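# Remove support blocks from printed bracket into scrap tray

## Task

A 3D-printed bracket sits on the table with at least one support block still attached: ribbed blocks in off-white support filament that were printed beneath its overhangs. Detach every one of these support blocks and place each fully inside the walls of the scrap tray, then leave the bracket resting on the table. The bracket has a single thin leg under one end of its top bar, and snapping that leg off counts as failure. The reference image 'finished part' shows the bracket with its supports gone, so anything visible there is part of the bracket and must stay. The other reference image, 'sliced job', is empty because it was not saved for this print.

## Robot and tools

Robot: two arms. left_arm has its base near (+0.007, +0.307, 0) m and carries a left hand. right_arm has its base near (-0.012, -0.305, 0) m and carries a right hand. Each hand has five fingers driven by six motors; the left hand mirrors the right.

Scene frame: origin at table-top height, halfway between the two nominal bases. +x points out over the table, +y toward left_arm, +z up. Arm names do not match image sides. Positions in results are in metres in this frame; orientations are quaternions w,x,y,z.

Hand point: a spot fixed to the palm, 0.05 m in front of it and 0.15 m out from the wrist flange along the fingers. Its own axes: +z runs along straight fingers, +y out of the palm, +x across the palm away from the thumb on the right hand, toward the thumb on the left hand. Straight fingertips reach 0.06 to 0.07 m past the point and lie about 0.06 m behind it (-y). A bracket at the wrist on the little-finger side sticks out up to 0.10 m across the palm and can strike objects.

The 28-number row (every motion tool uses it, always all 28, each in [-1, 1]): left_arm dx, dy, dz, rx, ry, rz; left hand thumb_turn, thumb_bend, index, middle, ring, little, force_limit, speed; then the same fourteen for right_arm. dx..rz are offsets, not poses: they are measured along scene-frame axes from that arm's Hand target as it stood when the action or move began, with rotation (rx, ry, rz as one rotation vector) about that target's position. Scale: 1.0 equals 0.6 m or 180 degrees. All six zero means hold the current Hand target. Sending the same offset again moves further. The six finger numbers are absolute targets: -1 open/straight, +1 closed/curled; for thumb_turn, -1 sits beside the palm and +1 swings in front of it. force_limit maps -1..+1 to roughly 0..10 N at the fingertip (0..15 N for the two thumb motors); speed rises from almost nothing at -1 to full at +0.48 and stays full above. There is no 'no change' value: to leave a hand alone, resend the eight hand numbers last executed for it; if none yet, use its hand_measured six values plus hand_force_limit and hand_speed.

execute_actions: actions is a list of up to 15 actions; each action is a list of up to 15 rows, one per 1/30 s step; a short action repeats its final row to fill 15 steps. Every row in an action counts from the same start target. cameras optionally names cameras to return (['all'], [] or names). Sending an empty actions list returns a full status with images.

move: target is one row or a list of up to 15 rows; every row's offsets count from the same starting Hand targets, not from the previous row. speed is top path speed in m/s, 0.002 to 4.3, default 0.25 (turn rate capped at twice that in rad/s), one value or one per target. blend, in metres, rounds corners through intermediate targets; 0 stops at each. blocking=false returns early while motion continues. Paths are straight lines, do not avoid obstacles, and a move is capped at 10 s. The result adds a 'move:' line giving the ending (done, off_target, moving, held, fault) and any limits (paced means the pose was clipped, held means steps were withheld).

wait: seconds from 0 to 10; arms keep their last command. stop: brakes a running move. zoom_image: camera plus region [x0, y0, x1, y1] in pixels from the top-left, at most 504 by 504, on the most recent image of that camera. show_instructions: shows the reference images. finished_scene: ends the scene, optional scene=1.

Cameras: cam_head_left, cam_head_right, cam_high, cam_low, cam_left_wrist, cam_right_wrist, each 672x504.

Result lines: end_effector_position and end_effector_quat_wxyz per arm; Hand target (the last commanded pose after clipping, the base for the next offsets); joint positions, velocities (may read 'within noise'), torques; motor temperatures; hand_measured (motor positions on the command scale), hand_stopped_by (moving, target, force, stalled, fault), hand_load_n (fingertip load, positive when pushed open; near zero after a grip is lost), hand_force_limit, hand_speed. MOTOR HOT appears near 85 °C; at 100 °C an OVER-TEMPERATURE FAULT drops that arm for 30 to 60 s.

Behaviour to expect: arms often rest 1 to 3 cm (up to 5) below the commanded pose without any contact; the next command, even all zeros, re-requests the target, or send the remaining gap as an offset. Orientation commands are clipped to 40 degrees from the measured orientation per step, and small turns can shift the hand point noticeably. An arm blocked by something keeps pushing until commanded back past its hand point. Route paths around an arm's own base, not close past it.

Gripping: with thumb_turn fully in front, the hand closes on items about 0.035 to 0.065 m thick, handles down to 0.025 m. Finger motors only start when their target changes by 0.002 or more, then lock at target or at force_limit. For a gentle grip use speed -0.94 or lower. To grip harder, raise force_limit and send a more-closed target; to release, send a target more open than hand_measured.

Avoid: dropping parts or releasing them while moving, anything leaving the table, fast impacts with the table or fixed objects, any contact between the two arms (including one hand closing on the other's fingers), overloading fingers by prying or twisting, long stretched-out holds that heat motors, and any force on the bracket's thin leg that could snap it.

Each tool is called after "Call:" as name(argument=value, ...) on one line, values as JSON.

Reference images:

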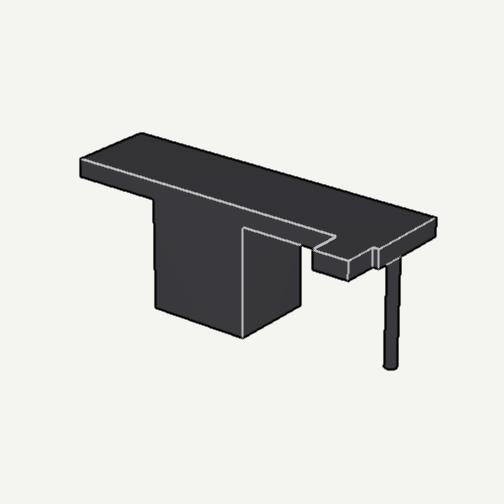

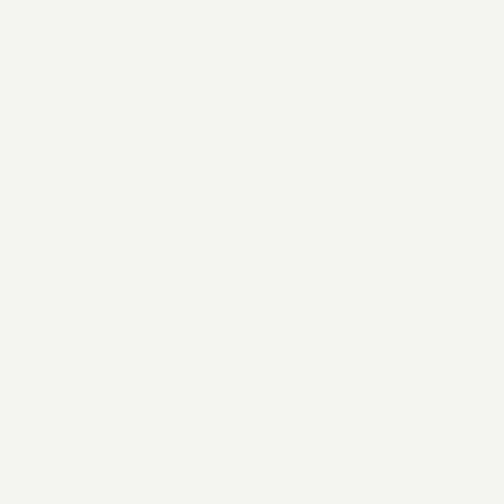

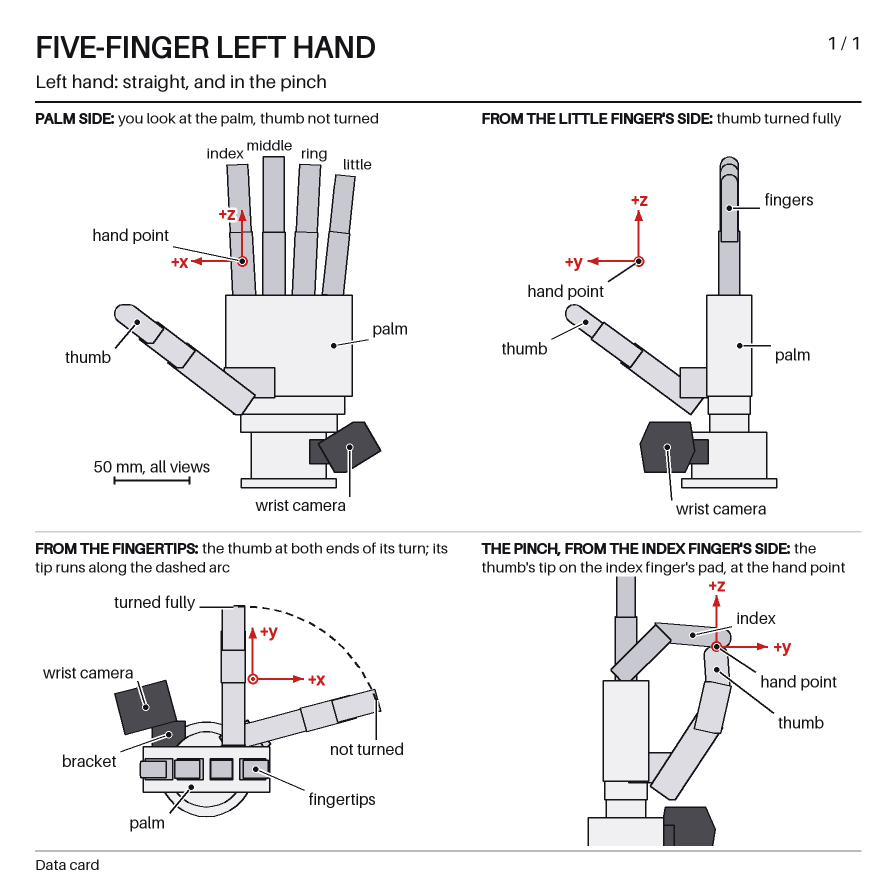

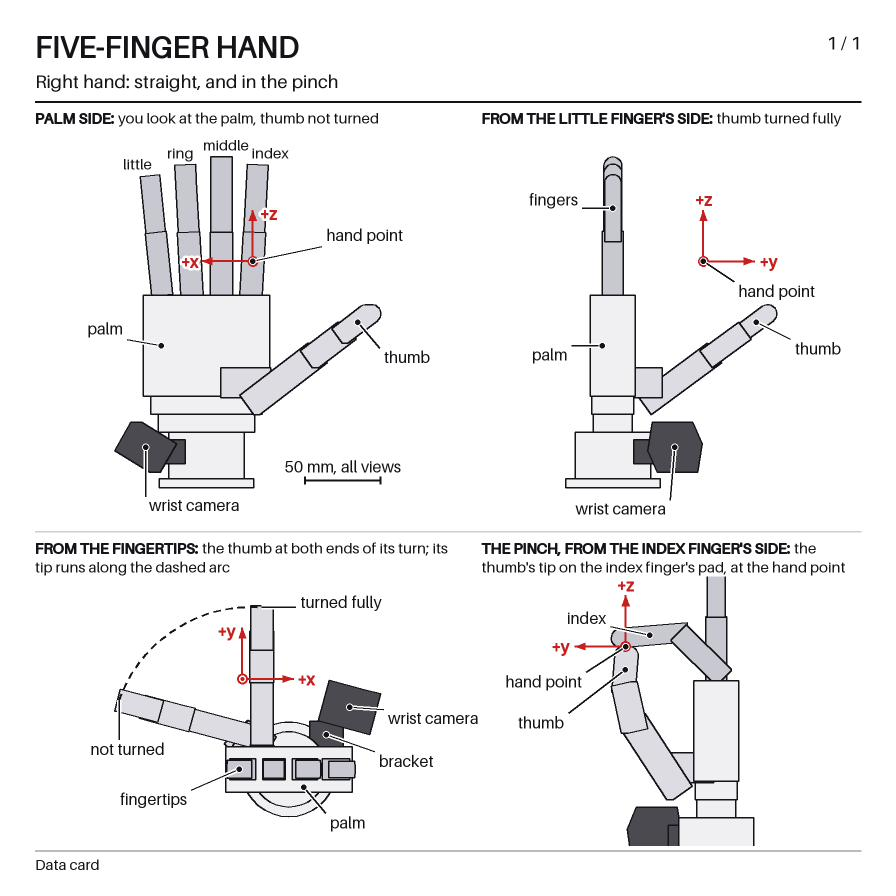

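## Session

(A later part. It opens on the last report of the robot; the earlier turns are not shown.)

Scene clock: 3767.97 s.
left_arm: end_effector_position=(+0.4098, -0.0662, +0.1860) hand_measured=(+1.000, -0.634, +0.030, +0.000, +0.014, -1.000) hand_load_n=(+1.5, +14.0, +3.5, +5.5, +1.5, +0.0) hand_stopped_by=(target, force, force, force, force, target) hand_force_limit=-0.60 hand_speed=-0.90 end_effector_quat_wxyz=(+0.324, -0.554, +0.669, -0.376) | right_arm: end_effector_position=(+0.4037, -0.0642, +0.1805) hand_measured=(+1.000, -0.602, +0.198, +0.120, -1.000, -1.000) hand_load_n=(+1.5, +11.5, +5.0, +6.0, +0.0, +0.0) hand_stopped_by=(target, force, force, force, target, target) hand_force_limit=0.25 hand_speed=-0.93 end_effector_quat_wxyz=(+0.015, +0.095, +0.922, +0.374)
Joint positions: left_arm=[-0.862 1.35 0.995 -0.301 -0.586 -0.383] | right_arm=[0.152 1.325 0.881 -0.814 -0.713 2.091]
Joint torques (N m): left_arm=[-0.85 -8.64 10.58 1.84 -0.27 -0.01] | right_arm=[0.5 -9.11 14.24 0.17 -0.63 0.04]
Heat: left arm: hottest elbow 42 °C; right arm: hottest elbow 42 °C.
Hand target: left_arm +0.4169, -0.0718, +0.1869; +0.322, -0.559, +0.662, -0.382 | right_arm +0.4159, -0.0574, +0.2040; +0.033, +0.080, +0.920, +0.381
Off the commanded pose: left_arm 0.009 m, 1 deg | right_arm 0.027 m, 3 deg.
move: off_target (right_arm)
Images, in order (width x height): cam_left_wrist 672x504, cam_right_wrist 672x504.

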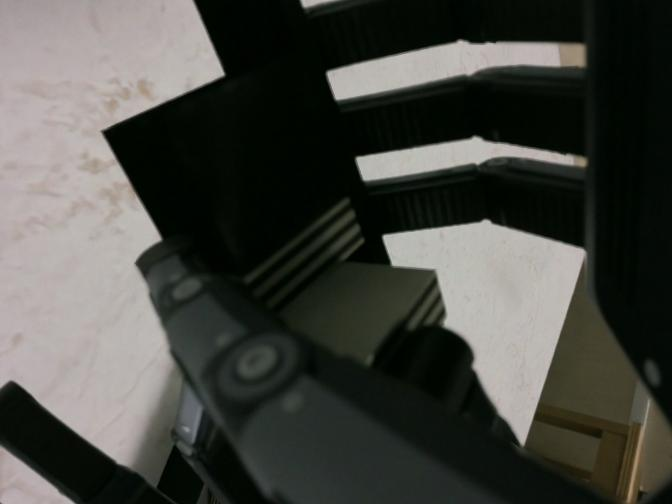

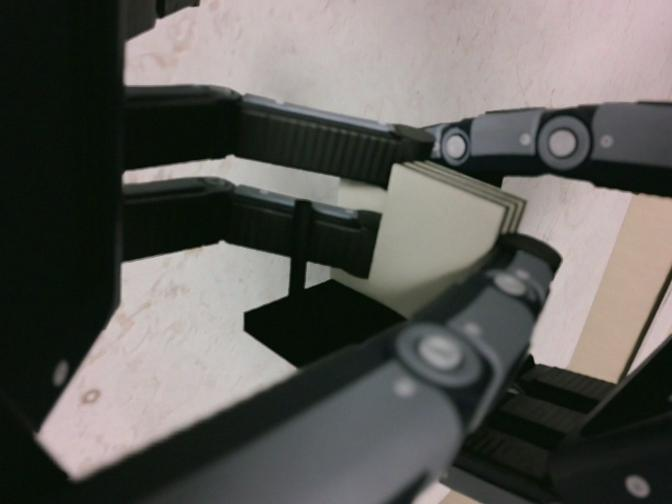

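Call:
move(target=[[0, 0, 0, 0, 0, 0, 1, -0.6, 0.2, 0.2, 0.2, -1, -0.6, -0.9, -0.0165, 0.0027, -0.01, 0, 0, 0, 1, -0.2, 0.6, 0.6, -1, -1, 0.25, -0.93],[0, 0, 0, 0, 0, 0, 1, -0.6, 0.2, 0.2, 0.2, -1, -0.6, -0.9, -0.05, 0.0081, -0.0125, 0, 0, 0, 1, -0.2, 0.6, 0.6, -1, -1, 0.25, -0.93]], speed=0.04, blend=0.005, cameras=["cam_left_wrist", "cam_right_wrist"])

Scene clock: 3792.13 s.
left_arm: end_effector_position=(+0.4101, -0.0661, +0.1859) hand_measured=(+1.000, -0.634, +0.030, +0.000, +0.014, -1.000) hand_load_n=(+0.0, +15.5, +1.5, +5.5, +2.5, +0.0) hand_stopped_by=(target, force, force, force, force, target) hand_force_limit=-0.60 hand_speed=-0.90 end_effector_quat_wxyz=(+0.323, -0.554, +0.669, -0.376) | right_arm: end_effector_position=(+0.3965, -0.0648, +0.1906) hand_measured=(+1.000, -0.602, +0.198, +0.120, -1.000, -1.000) hand_load_n=(+2.0, +11.0, +6.0, +5.5, +0.0, +0.0) hand_stopped_by=(target, force, force, force, target, target) hand_force_limit=0.25 hand_speed=-0.93 end_effector_quat_wxyz=(+0.033, +0.089, +0.923, +0.372)
Joint positions: left_arm=[-0.861 1.35 0.995 -0.301 -0.583 -0.383] | right_arm=[0.159 1.279 0.863 -0.807 -0.696 2.094]
Joint torques (N m): left_arm=[-0.97 -8.59 10.59 1.83 -0.4 -0.02] | right_arm=[1.79 -9.7 9.32 0.91 -1.07 0.12]
Motor temperatures (°C): left_arm=[21 25 41 22 21 19] | right_arm=[22 23 46 22 25 21]
Heat: left arm: hottest elbow 41 °C; right arm: hottest elbow 46 °C.
Hand target: left_arm +0.4169, -0.0718, +0.1869; +0.322, -0.559, +0.662, -0.382 | right_arm +0.3860, -0.0525, +0.1966; +0.034, +0.080, +0.920, +0.381
Off the commanded pose: left_arm 0.009 m, 1 deg | right_arm 0.017 m, 1 deg.
joint sent to its limit (right arm) — joint 6 (wrist roll), upper limit. The joint targets still meet the commanded pose.
move: off_target (right_arm)
Images, in order (width x height): cam_left_wrist 672x504, cam_right_wrist 672x504.

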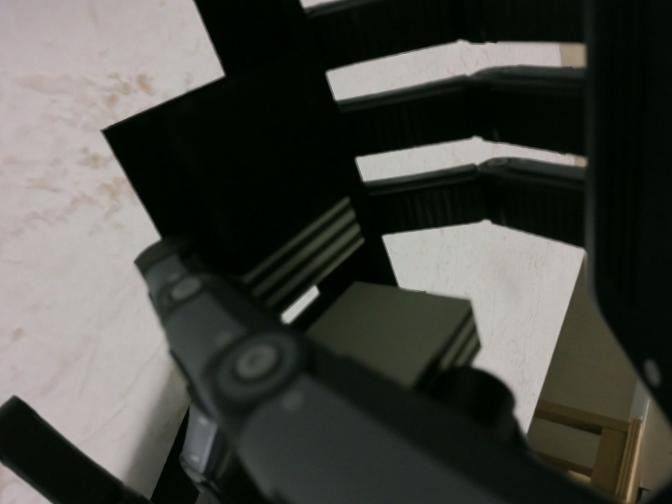

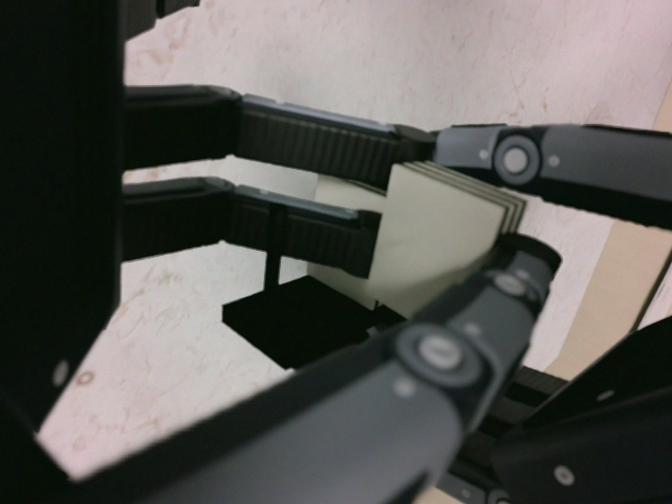

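Call:
move(target=[0, 0, 0, 0, 0, 0, 1, -0.6, 0.2, 0.2, 0.2, -1, -0.6, -0.9, 0, 0, -0.025, 0, 0, 0, 1, -0.2, 0.6, 0.6, -1, -1, 0.25, -0.93], speed=0.03, cameras=["cam_left_wrist", "cam_right_wrist"])

Call:
zoom_image(camera="cam_right_wrist", region=[180, 130, 460, 400])

Scene clock: 3810.13 s.
left_arm: end_effector_position=(+0.4106, -0.0655, +0.1850) hand_measured=(+1.000, -0.634, +0.030, +0.000, +0.014, -1.000) hand_load_n=(+0.5, +15.0, +3.0, +5.5, +2.0, +0.0) hand_stopped_by=(target, force, force, force, force, target) hand_force_limit=-0.60 hand_speed=-0.90 end_effector_quat_wxyz=(+0.324, -0.555, +0.669, -0.374) | right_arm: end_effector_position=(+0.3924, -0.0609, +0.1849) hand_measured=(+1.000, -0.602, +0.198, +0.120, -1.000, -1.000) hand_load_n=(+2.0, +11.5, +5.0, +5.0, +0.0, +0.0) hand_stopped_by=(target, force, force, force, target, target) hand_force_limit=0.25 hand_speed=-0.93 end_effector_quat_wxyz=(+0.037, +0.081, +0.922, +0.378)
Joint positions: left_arm=[-0.861 1.352 0.995 -0.301 -0.586 -0.383] | right_arm=[0.167 1.279 0.838 -0.766 -0.705 2.094]
Joint torques (N m): left_arm=[-1.03 -8.76 10.58 1.84 -0.29 -0.03] | right_arm=[1.26 -8 9.14 1.13 -0.73 0.12]
Heat: left arm: hottest elbow 40 °C; right arm: hottest elbow 44 °C.
Hand target: left_arm +0.4169, -0.0718, +0.1869; +0.322, -0.559, +0.662, -0.382 | right_arm +0.3860, -0.0526, +0.1815; +0.033, +0.080, +0.920, +0.381
Off the commanded pose: left_arm 0.009 m, 1 deg | right_arm 0.011 m, 1 deg.
joint sent to its limit (right arm) — joint 6 (wrist roll), upper limit. The joint targets still meet the commanded pose.
move: off_target (right_arm)
Images, in order (width x height): cam_left_wrist 672x504, cam_right_wrist 672x504.

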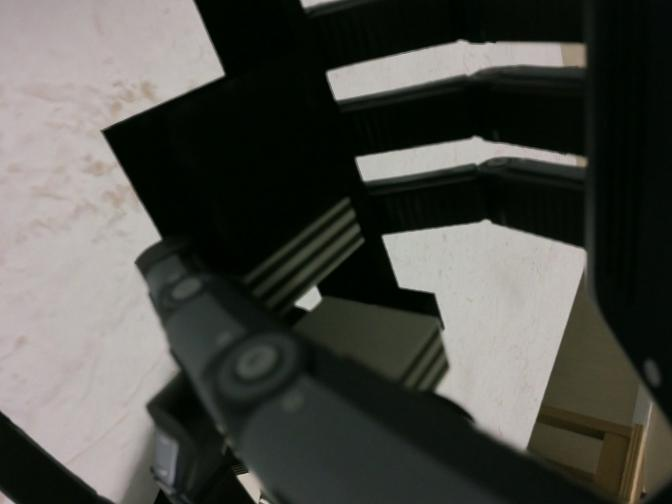

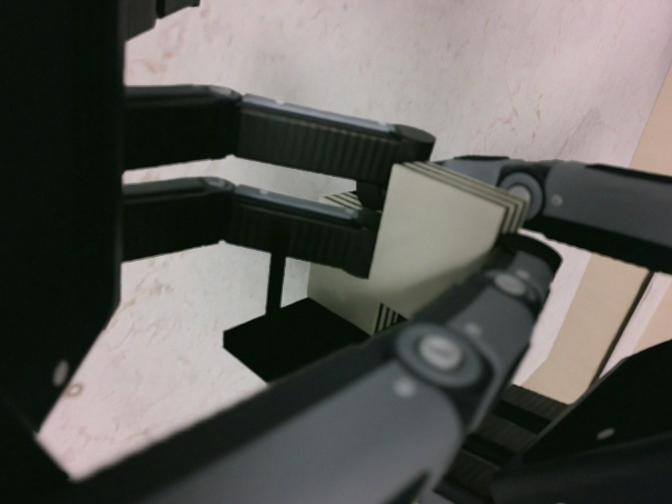

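Scaled by 1.800 from the camera's 672x504 image, which has a finer 960x720 frame.

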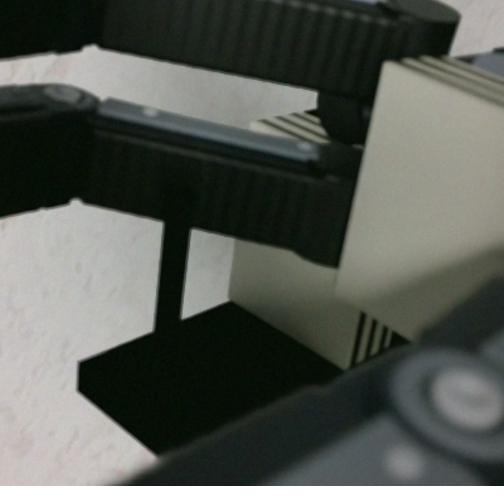

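Call:
move(target=[0, 0, 0, 0, 0, 0, 1, -0.6, 0.2, 0.2, 0.2, -1, -0.6, -0.9, -0.033, 0.0053, -0.013, 0, 0, 0, 1, -0.2, 0.6, 0.6, -1, -1, 0.25, -0.93], speed=0.03, cameras=["cam_left_wrist", "cam_right_wrist"])

Call:
zoom_image(camera="cam_right_wrist", region=[180, 130, 460, 400])

Scene clock: 3853.17 s.
left_arm: end_effector_position=(+0.4107, -0.0658, +0.1844) hand_measured=(+1.000, -0.634, +0.030, +0.000, +0.014, -1.000) hand_load_n=(+2.0, +14.5, +3.5, +5.5, +1.5, +0.0) hand_stopped_by=(target, force, force, force, force, target) hand_force_limit=-0.60 hand_speed=-0.90 end_effector_quat_wxyz=(+0.324, -0.555, +0.669, -0.374) | right_arm: end_effector_position=(+0.3697, -0.0542, +0.1736) hand_measured=(+1.000, -0.602, +0.198, +0.120, -1.000, -1.000) hand_load_n=(+1.5, +11.0, +5.0, +6.0, +0.0, +0.0) hand_stopped_by=(target, force, force, force, target, target) hand_force_limit=0.25 hand_speed=-0.93 end_effector_quat_wxyz=(+0.025, +0.072, +0.923, +0.378)
Joint positions: left_arm=[-0.861 1.353 0.995 -0.301 -0.586 -0.383] | right_arm=[0.192 1.253 0.786 -0.753 -0.71 2.094]
Joint torques (N m): left_arm=[-0.97 -8.94 10.56 1.8 -0.3 -0.02] | right_arm=[0.73 -8 9.13 1.26 -0.54 0.12]
Motor temperatures (°C): left_arm=[21 25 39 22 21 19] | right_arm=[22 23 41 22 24 21]
Heat: left arm: hottest elbow 39 °C; right arm: hottest elbow 41 °C.
Hand target: left_arm +0.4169, -0.0718, +0.1868; +0.322, -0.559, +0.662, -0.382 | right_arm +0.3662, -0.0494, +0.1738; +0.034, +0.081, +0.920, +0.381
Off the commanded pose: left_arm 0.009 m, 1 deg | right_arm 0.006 m, 1 deg.
joint sent to its limit (right arm) — joint 6 (wrist roll), upper limit. The joint targets still meet the commanded pose.
move: done
Images, in order (width x height): cam_left_wrist 672x504, cam_right_wrist 672x504.

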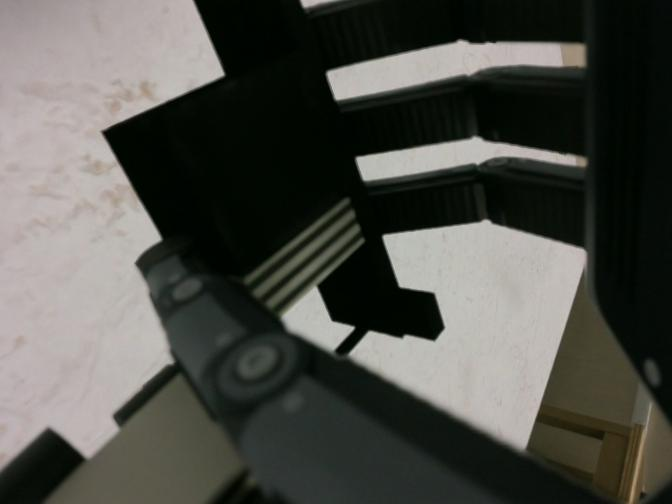

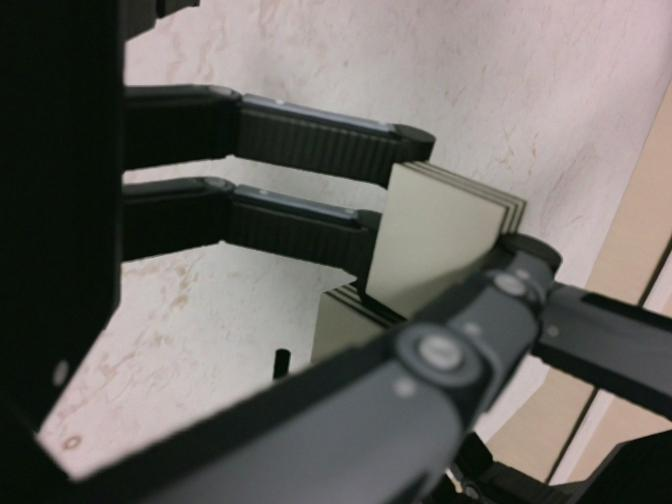

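Scaled by 1.800 from the camera's 672x504 image, which has a finer 960x720 frame.

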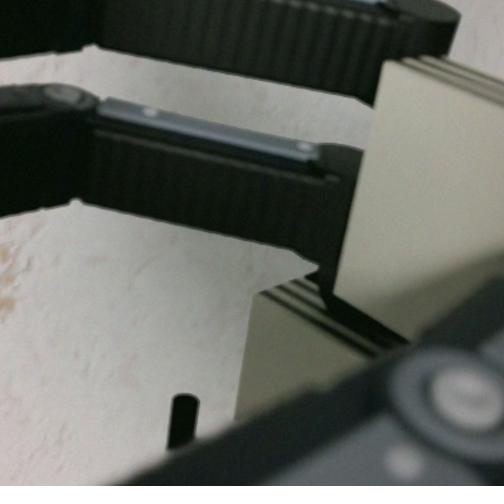

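Call:
move(target=[[0, 0, 0, 0, 0, 0, 1, -0.6, 0.2, 0.2, 0.2, -1, -0.6, -0.9, -0.02, 0.0, 0, 0, 0, 0, 1, -0.2, 0.6, 0.6, -1, -1, 0.25, -0.93],[0, 0, 0, 0, 0, 0, 1, -0.6, 0.2, 0.2, 0.2, -1, -0.6, -0.9, -0.07, -0.1237, 0.03, 0, 0, 0, 1, -0.2, 0.6, 0.6, -1, -1, 0.25, -0.93]], speed=0.05, blend=0.005, cameras=["cam_left_wrist", "cam_right_wrist", "cam_head_left"])

Call:
zoom_image(camera="cam_head_left", region=[240, 170, 450, 330])

Scene clock: 3867.33 s.
left_arm: end_effector_position=(+0.4107, -0.0658, +0.1844) hand_measured=(+1.000, -0.634, +0.030, +0.000, +0.014, -1.000) hand_load_n=(+2.5, +14.0, +3.5, +6.0, +1.5, +0.0) hand_stopped_by=(target, force, force, force, force, target) hand_force_limit=-0.60 hand_speed=-0.90 end_effector_quat_wxyz=(+0.324, -0.555, +0.669, -0.374) | right_arm: end_effector_position=(+0.3270, -0.1213, +0.1930) hand_measured=(+1.000, -0.602, +0.198, +0.120, -1.000, -1.000) hand_load_n=(+1.5, +11.5, +5.5, +6.0, +0.0, +0.0) hand_stopped_by=(target, force, force, force, target, target) hand_force_limit=0.25 hand_speed=-0.93 end_effector_quat_wxyz=(+0.035, +0.081, +0.920, +0.382)
Joint positions: left_arm=[-0.861 1.353 0.995 -0.301 -0.586 -0.384] | right_arm=[-0.001 1.085 0.717 -0.985 -0.762 1.877]
Joint torques (N m): left_arm=[-0.97 -9 10.59 1.78 -0.3 -0.01] | right_arm=[-0.67 -5.42 9.62 0.01 -0.61 0]
Heat: left arm: hottest elbow 38 °C; right arm: hottest elbow 41 °C.
Hand target: left_arm +0.4169, -0.0718, +0.1868; +0.322, -0.559, +0.662, -0.382 | right_arm +0.3242, -0.1235, +0.1919; +0.034, +0.080, +0.920, +0.381
Off the commanded pose: left_arm 0.009 m, 1 deg | right_arm 0.004 m, 0 deg.
move: done
Images, in order (width x height): cam_head_left 672x504, cam_left_wrist 672x504, cam_right_wrist 672x504.

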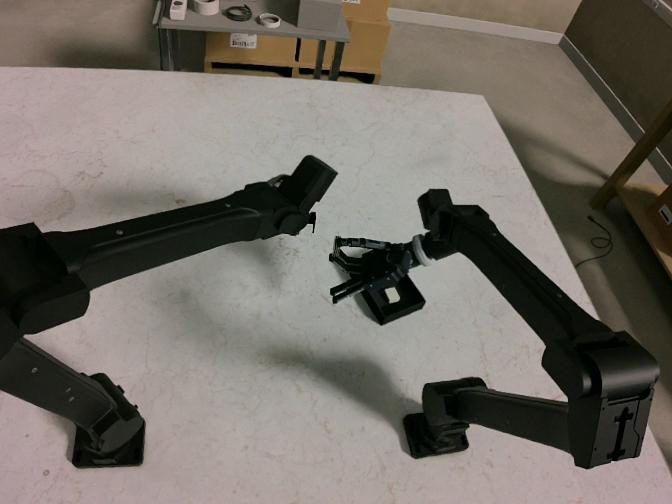

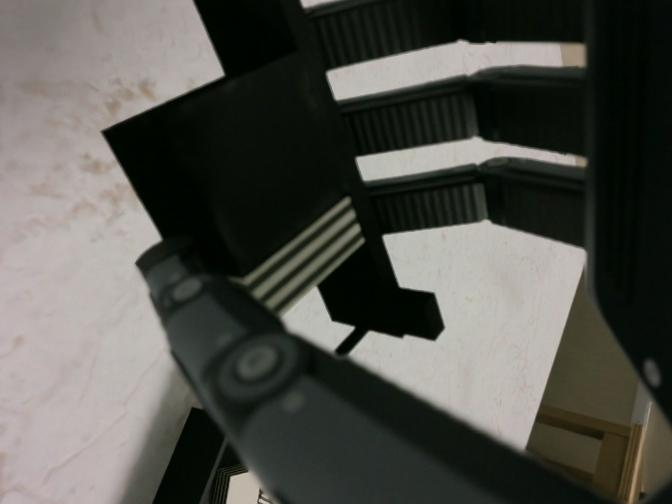

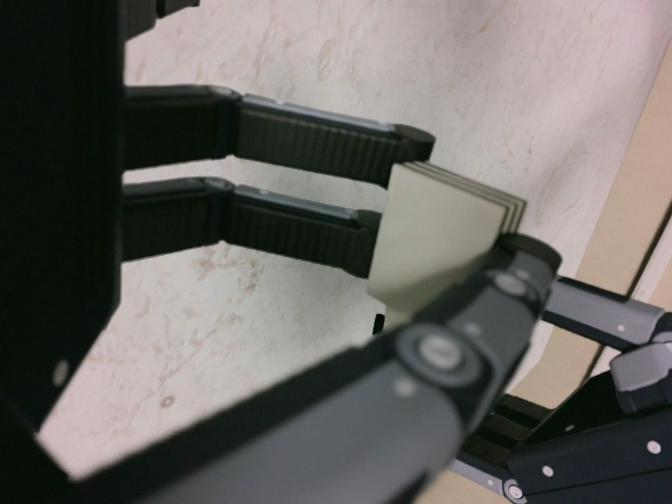

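Scaled by 2.400 from the camera's 672x504 image, which has a finer 960x720 frame.

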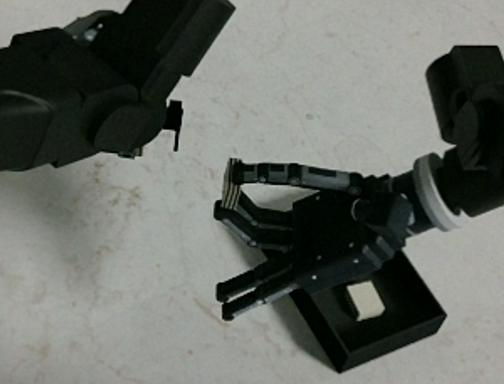

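Call:
move(target=[[0, 0, 0, 0, 0, 0, 1, -0.6, 0.2, 0.2, 0.2, -1, -0.6, -0.9, -0.0237, -0.0775, 0.1302, 0, 0, 0, 1, -0.2, 0.6, 0.6, -1, -1, 0.25, -0.93],[0, 0, 0, 0, 0, 0, 1, -0.6, 0.2, 0.2, 0.2, -1, -0.6, -0.9, -0.0237, -0.1942, 0.1468, -0.3741, -0.4452, 0.5034, 1, -0.2, 0.6, 0.6, -1, -1, 0.25, -0.93]], speed=[0.1, 0.2], blend=0.02, cameras=["cam_right_wrist", "cam_head_left", "cam_high"])

Scene clock: 3932.77 s.
left_arm: end_effector_position=(+0.4107, -0.0658, +0.1844) hand_measured=(+1.000, -0.634, +0.030, +0.000, +0.014, -1.000) hand_load_n=(+2.5, +14.0, +3.5, +6.0, +1.5, +0.0) hand_stopped_by=(target, force, force, force, force, target) hand_force_limit=-0.60 hand_speed=-0.90 end_effector_quat_wxyz=(+0.324, -0.555, +0.669, -0.374) | right_arm: end_effector_position=(+0.3089, -0.2418, +0.2808) hand_measured=(+1.000, -0.602, +0.198, +0.120, -1.000, -1.000) hand_load_n=(+1.5, +11.5, +5.5, +5.5, +0.0, +0.0) hand_stopped_by=(target, force, force, force, target, target) hand_force_limit=0.25 hand_speed=-0.93 end_effector_quat_wxyz=(-0.310, +0.752, -0.540, +0.214)
Joint positions: left_arm=[-0.861 1.353 0.995 -0.301 -0.586 -0.384] | right_arm=[-0.036 0.832 0.989 -0.983 -0.231 -0.226]
Joint torques (N m): left_arm=[-1.03 -8.88 10.58 1.78 -0.3 -0.01] | right_arm=[0.44 -3.6 11.06 2.11 -0.14 -0.01]
Heat: left arm: hottest elbow 38 °C; right arm: hottest elbow 41 °C.
Hand target: left_arm +0.4169, -0.0718, +0.1868; +0.322, -0.559, +0.662, -0.382 | right_arm +0.3099, -0.2401, +0.2799; -0.313, +0.756, -0.531, +0.219
Off the commanded pose: left_arm 0.009 m, 1 deg | right_arm 0.002 m, 1 deg.
move: done
Images, in order (width x height): cam_head_left 672x504, cam_high 672x504, cam_right_wrist 672x504.

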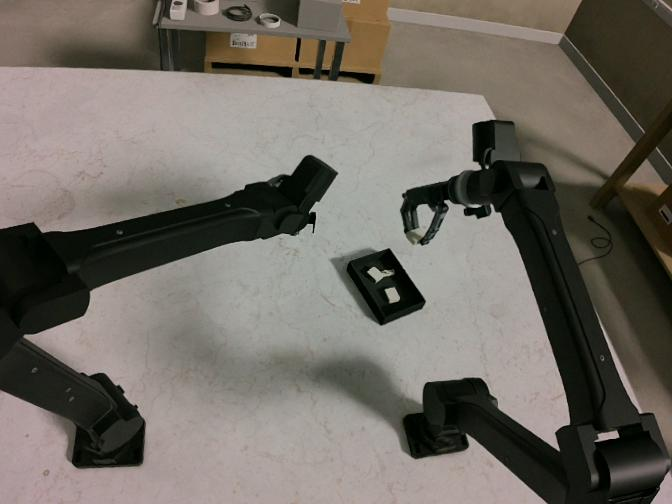

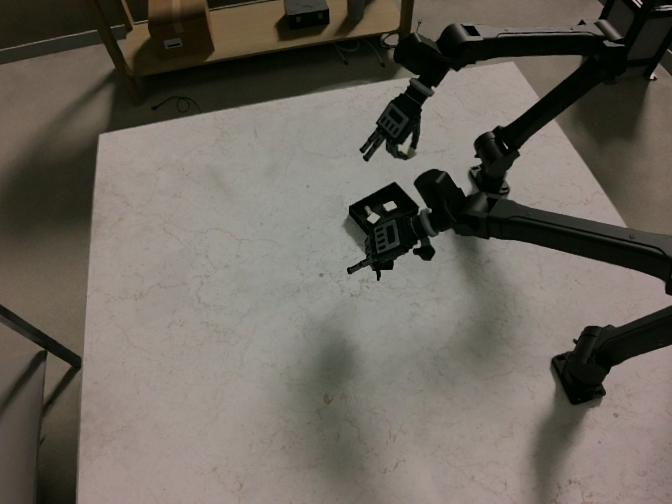

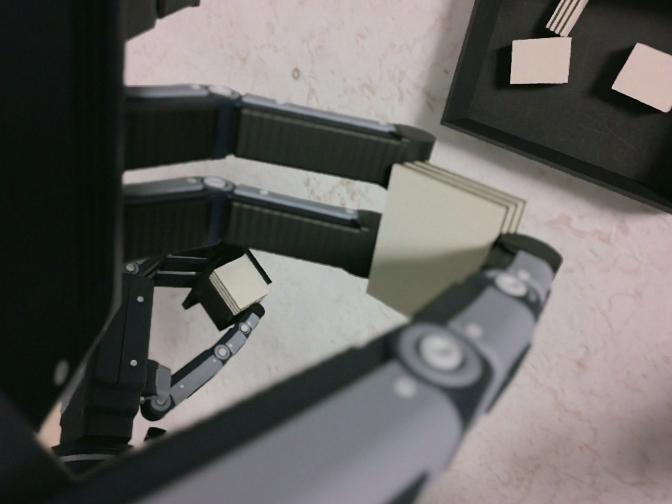

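Call:
move(target=[0, 0, 0, 0, 0, 0, 1, -0.6, 0.2, 0.2, 0.2, -1, -0.6, -0.9, 0.0535, -0.0682, -0.2667, 0, 0, 0, 1, -0.2, 0.6, 0.6, -1, -1, 0.25, -0.93], speed=0.12, cameras=["cam_right_wrist", "cam_head_left", "cam_high"])

Call:
zoom_image(camera="cam_head_left", region=[330, 200, 450, 340])

Scene clock: 3944.00 s.
left_arm: end_effector_position=(+0.4107, -0.0658, +0.1844) hand_measured=(+1.000, -0.634, +0.030, +0.000, +0.014, -1.000) hand_load_n=(+2.5, +14.0, +4.0, +6.0, +1.5, +0.0) hand_stopped_by=(target, force, force, force, force, target) hand_force_limit=-0.60 hand_speed=-0.90 end_effector_quat_wxyz=(+0.324, -0.555, +0.669, -0.374) | right_arm: end_effector_position=(+0.3401, -0.2777, +0.1240) hand_measured=(+1.000, -0.602, +0.198, +0.120, -1.000, -1.000) hand_load_n=(+2.0, +11.5, +5.5, +6.0, +0.0, +0.0) hand_stopped_by=(target, force, force, force, target, target) hand_force_limit=0.25 hand_speed=-0.93 end_effector_quat_wxyz=(-0.315, +0.755, -0.533, +0.217)
Joint positions: left_arm=[-0.861 1.353 0.995 -0.301 -0.586 -0.384] | right_arm=[-0.171 0.976 0.648 -0.519 -0.332 -0.341]
Joint torques (N m): left_arm=[-0.97 -8.94 10.58 1.8 -0.31 -0.01] | right_arm=[-0.62 -3.72 10.67 2.04 -0.2 -0.01]
Heat: left arm: hottest elbow 38 °C; right arm: hottest elbow 41 °C.
Hand target: left_arm +0.4169, -0.0718, +0.1868; +0.322, -0.559, +0.662, -0.382 | right_arm +0.3420, -0.2809, +0.1198; -0.313, +0.756, -0.531, +0.219
Off the commanded pose: left_arm 0.009 m, 1 deg | right_arm 0.006 m, 0 deg.
move: done
Images, in order (width x height): cam_head_left 672x504, cam_high 672x504, cam_right_wrist 672x504.

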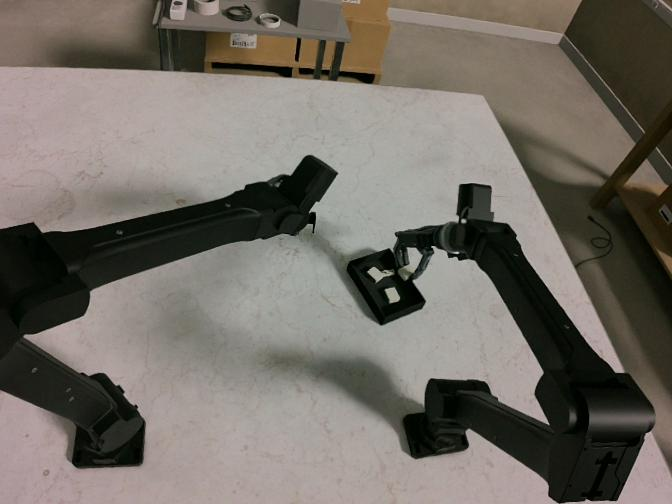

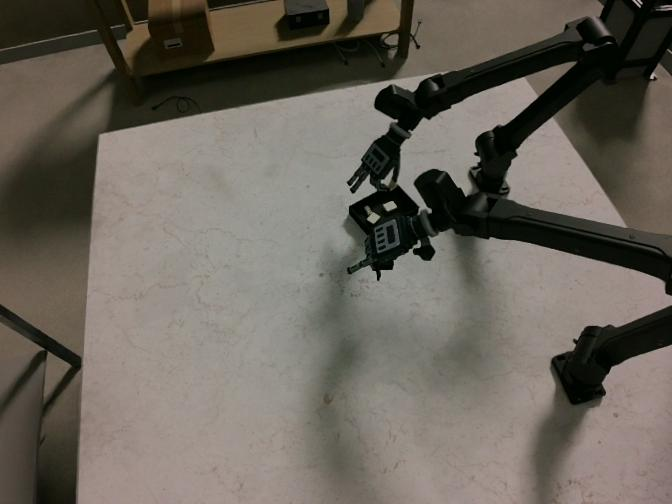

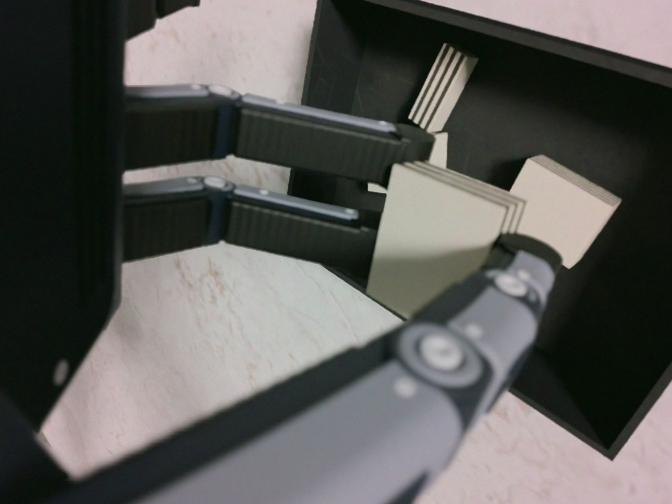

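Scaled by 3.600 from the camera's 672x504 image, which has a finer 960x720 frame.

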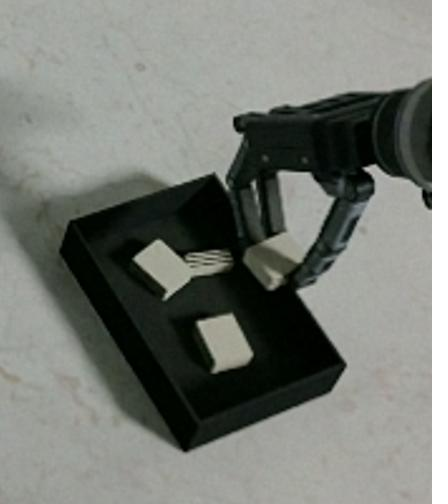

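Call:
move(target=[0, 0, 0, 0, 0, 0, 1, -0.6, 0.2, 0.2, 0.2, -1, -0.6, -0.9, 0, 0, -0.12, 0, 0, 0, 1, -0.2, 0.6, 0.6, -1, -1, 0.25, -0.93], speed=0.06, cameras=["cam_right_wrist", "cam_head_left", "cam_low"])

Call:
zoom_image(camera="cam_head_left", region=[330, 200, 450, 340])

Call:
zoom_image(camera="cam_low", region=[210, 240, 330, 340])

Scene clock: 3964.80 s.
left_arm: end_effector_position=(+0.4107, -0.0658, +0.1844) hand_measured=(+1.000, -0.634, +0.030, +0.000, +0.014, -1.000) hand_load_n=(+2.0, +14.0, +4.0, +6.0, +2.0, +0.0) hand_stopped_by=(target, force, force, force, force, target) hand_force_limit=-0.60 hand_speed=-0.90 end_effector_quat_wxyz=(+0.324, -0.555, +0.669, -0.374) | right_arm: end_effector_position=(+0.3458, -0.2782, +0.0587) hand_measured=(+1.000, -0.602, +0.198, +0.120, -1.000, -1.000) hand_load_n=(+2.0, +11.5, +5.0, +6.0, +0.0, +0.0) hand_stopped_by=(target, force, force, force, target, target) hand_force_limit=0.25 hand_speed=-0.93 end_effector_quat_wxyz=(-0.320, +0.754, -0.529, +0.224)
Joint positions: left_arm=[-0.861 1.353 0.995 -0.301 -0.586 -0.384] | right_arm=[-0.172 1.091 0.52 -0.256 -0.335 -0.343]
Joint torques (N m): left_arm=[-1.03 -8.82 10.61 1.8 -0.3 -0.01] | right_arm=[-0.62 -3.72 8.81 1.89 -0.09 0]
Heat: left arm: hottest elbow 38 °C; right arm: hottest elbow 40 °C.
Hand target: left_arm +0.4169, -0.0718, +0.1868; +0.322, -0.559, +0.662, -0.382 | right_arm +0.3420, -0.2810, +0.0479; -0.313, +0.756, -0.531, +0.219
Off the commanded pose: left_arm 0.009 m, 1 deg | right_arm 0.012 m, 1 deg.
move: off_target (right_arm)
Images, in order (width x height): cam_head_left 672x504, cam_low 672x504, cam_right_wrist 672x504.

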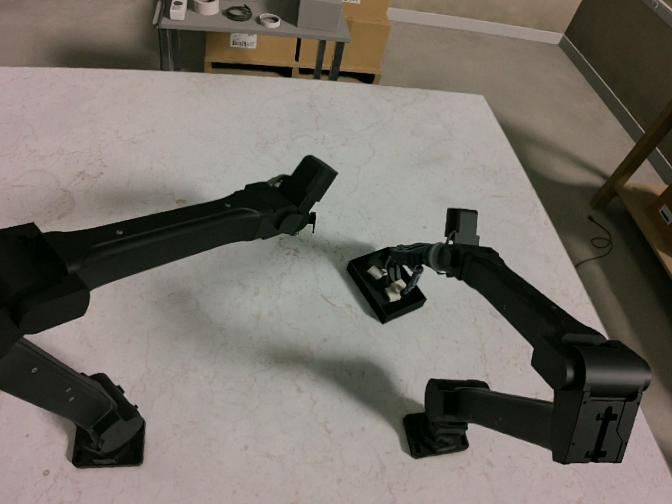

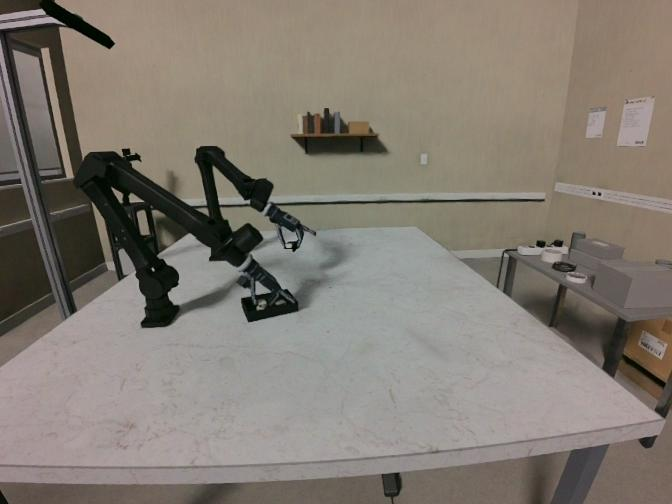

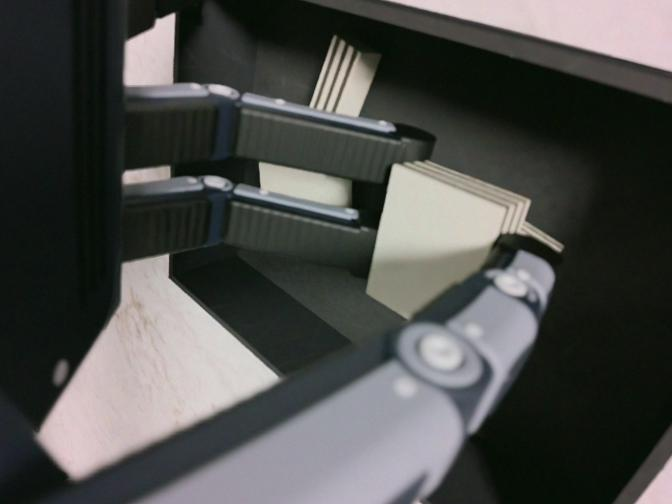

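Scaled by 3.600 from the camera's 672x504 image, which has a finer 960x720 frame.

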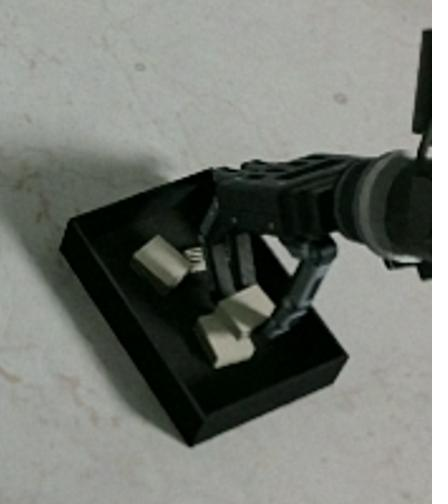

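Scaled by 4.200 from the camera's 672x504 image, which has a finer 960x720 frame.

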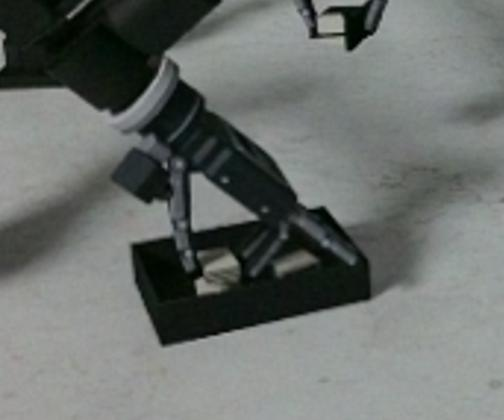

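Call:
move(target=[[0, 0, 0, 0, 0, 0, 1, -0.6, 0.2, 0.2, 0.2, -1, -0.6, -0.9, 0, 0, 0.05, 0, 0, 0, 1, -0.2, 0.6, 0.6, -1, -1, 0.25, -0.93],[0, 0, 0, 0, 0, 0, 1, -0.6, 0.2, 0.2, 0.2, -1, -0.6, -0.9, 0.005, -0.02, 0.05, 0, 0, 0, 1, -0.2, 0.6, 0.6, 0.98, 0.98, 0.25, -0.5]], speed=0.06, cameras=["cam_right_wrist", "cam_head_left"])

Scene clock: 3981.27 s.
left_arm: end_effector_position=(+0.4107, -0.0658, +0.1844) hand_measured=(+1.000, -0.634, +0.030, +0.000, +0.014, -1.000) hand_load_n=(+2.5, +14.0, +3.5, +5.5, +1.5, +0.0) hand_stopped_by=(target, force, force, force, force, target) hand_force_limit=-0.60 hand_speed=-0.90 end_effector_quat_wxyz=(+0.324, -0.555, +0.669, -0.374) | right_arm: end_effector_position=(+0.3280, -0.2868, +0.0623) hand_measured=(+1.000, -0.602, +0.198, +0.120, +0.980, +0.980) hand_load_n=(+1.5, +11.5, +5.0, +6.0, +0.0, +0.0) hand_stopped_by=(target, force, force, force, target, target) hand_force_limit=0.25 hand_speed=-0.50 end_effector_quat_wxyz=(-0.310, +0.757, -0.537, +0.206)
Joint positions: left_arm=[-0.861 1.353 0.995 -0.301 -0.586 -0.384] | right_arm=[-0.212 1.053 0.525 -0.353 -0.36 -0.374]
Joint torques (N m): left_arm=[-0.97 -8.82 10.58 1.78 -0.3 -0.01] | right_arm=[-0.62 -3.78 14.34 0.88 -0.15 -0.01]
Heat: left arm: hottest elbow 38 °C; right arm: hottest elbow 40 °C.
Hand target: left_arm +0.4169, -0.0718, +0.1868; +0.322, -0.559, +0.662, -0.382 | right_arm +0.3450, -0.2930, +0.0778; -0.313, +0.756, -0.531, +0.219
Off the commanded pose: left_arm 0.009 m, 1 deg | right_arm 0.024 m, 2 deg.
move: off_target (right_arm); target 2's new numbers were sent with right_arm's hand 0.024 m and 2 deg from that target
Images, in order (width x height): cam_head_left 672x504, cam_right_wrist 672x504.

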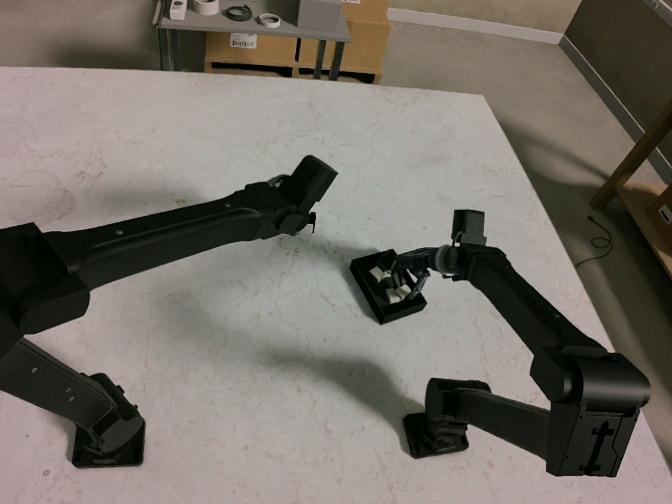

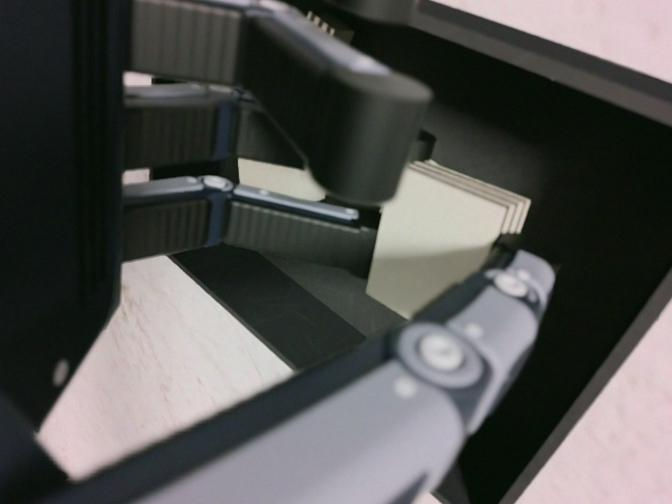

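Call:
zoom_image(camera="cam_head_left", region=[330, 200, 450, 340])

Scaled by 3.600 from the camera's 672x504 image, which has a finer 960x720 frame.

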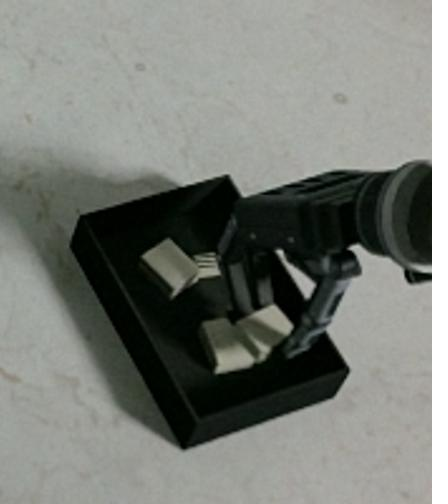

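Call:
move(target=[0, 0, 0, 0, 0, 0, 1, -0.6, 0.2, 0.2, 0.2, -1, -0.6, -0.9, 0, 0, 0.0667, 0, 0, 0, 1, -0.2, 0.6, 0.6, 0.98, 0.98, 0.25, -0.5], speed=0.06, cameras=["cam_right_wrist", "cam_head_left"])

Call:
zoom_image(camera="cam_head_left", region=[330, 200, 450, 340])

Scene clock: 4002.07 s.
left_arm: end_effector_position=(+0.4107, -0.0658, +0.1844) hand_measured=(+1.000, -0.634, +0.030, +0.000, +0.014, -1.000) hand_load_n=(+2.5, +14.0, +3.5, +5.5, +1.5, -0.5) hand_stopped_by=(target, force, force, force, force, target) hand_force_limit=-0.60 hand_speed=-0.90 end_effector_quat_wxyz=(+0.324, -0.555, +0.669, -0.374) | right_arm: end_effector_position=(+0.3297, -0.2871, +0.0966) hand_measured=(+1.000, -0.602, +0.198, +0.120, +0.980, +0.980) hand_load_n=(+1.5, +11.5, +5.5, +6.0, +0.0, +0.0) hand_stopped_by=(target, force, force, force, target, target) hand_force_limit=0.25 hand_speed=-0.50 end_effector_quat_wxyz=(-0.308, +0.758, -0.539, +0.201)
Joint positions: left_arm=[-0.861 1.353 0.995 -0.301 -0.586 -0.384] | right_arm=[-0.212 1.008 0.603 -0.49 -0.36 -0.374]
Joint torques (N m): left_arm=[-0.91 -9 10.59 1.77 -0.3 -0.02] | right_arm=[-0.62 -5.01 14.91 0.84 -0.14 0]
Heat: left arm: hottest elbow 38 °C; right arm: hottest elbow 41 °C.
Hand target: left_arm +0.4169, -0.0718, +0.1868; +0.322, -0.559, +0.662, -0.382 | right_arm +0.3451, -0.2930, +0.1180; -0.313, +0.756, -0.531, +0.220
Off the commanded pose: left_arm 0.009 m, 1 deg | right_arm 0.027 m, 2 deg.
move: off_target (right_arm)
Images, in order (width x height): cam_head_left 672x504, cam_right_wrist 672x504.

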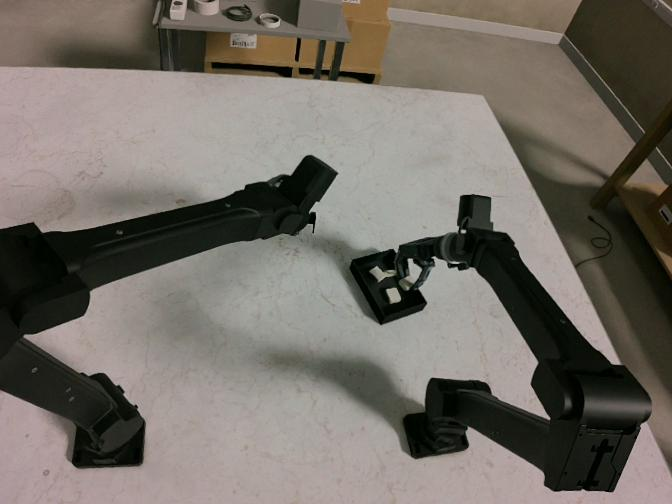

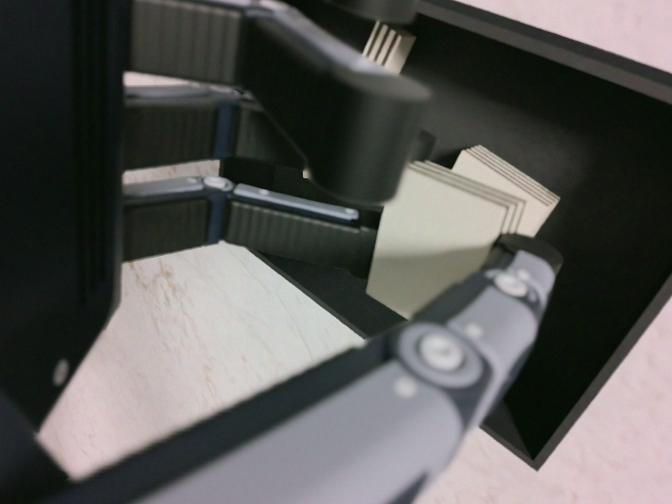

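Scaled by 3.600 from the camera's 672x504 image, which has a finer 960x720 frame.

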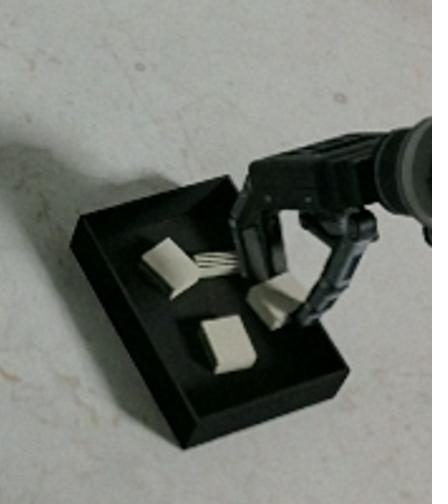

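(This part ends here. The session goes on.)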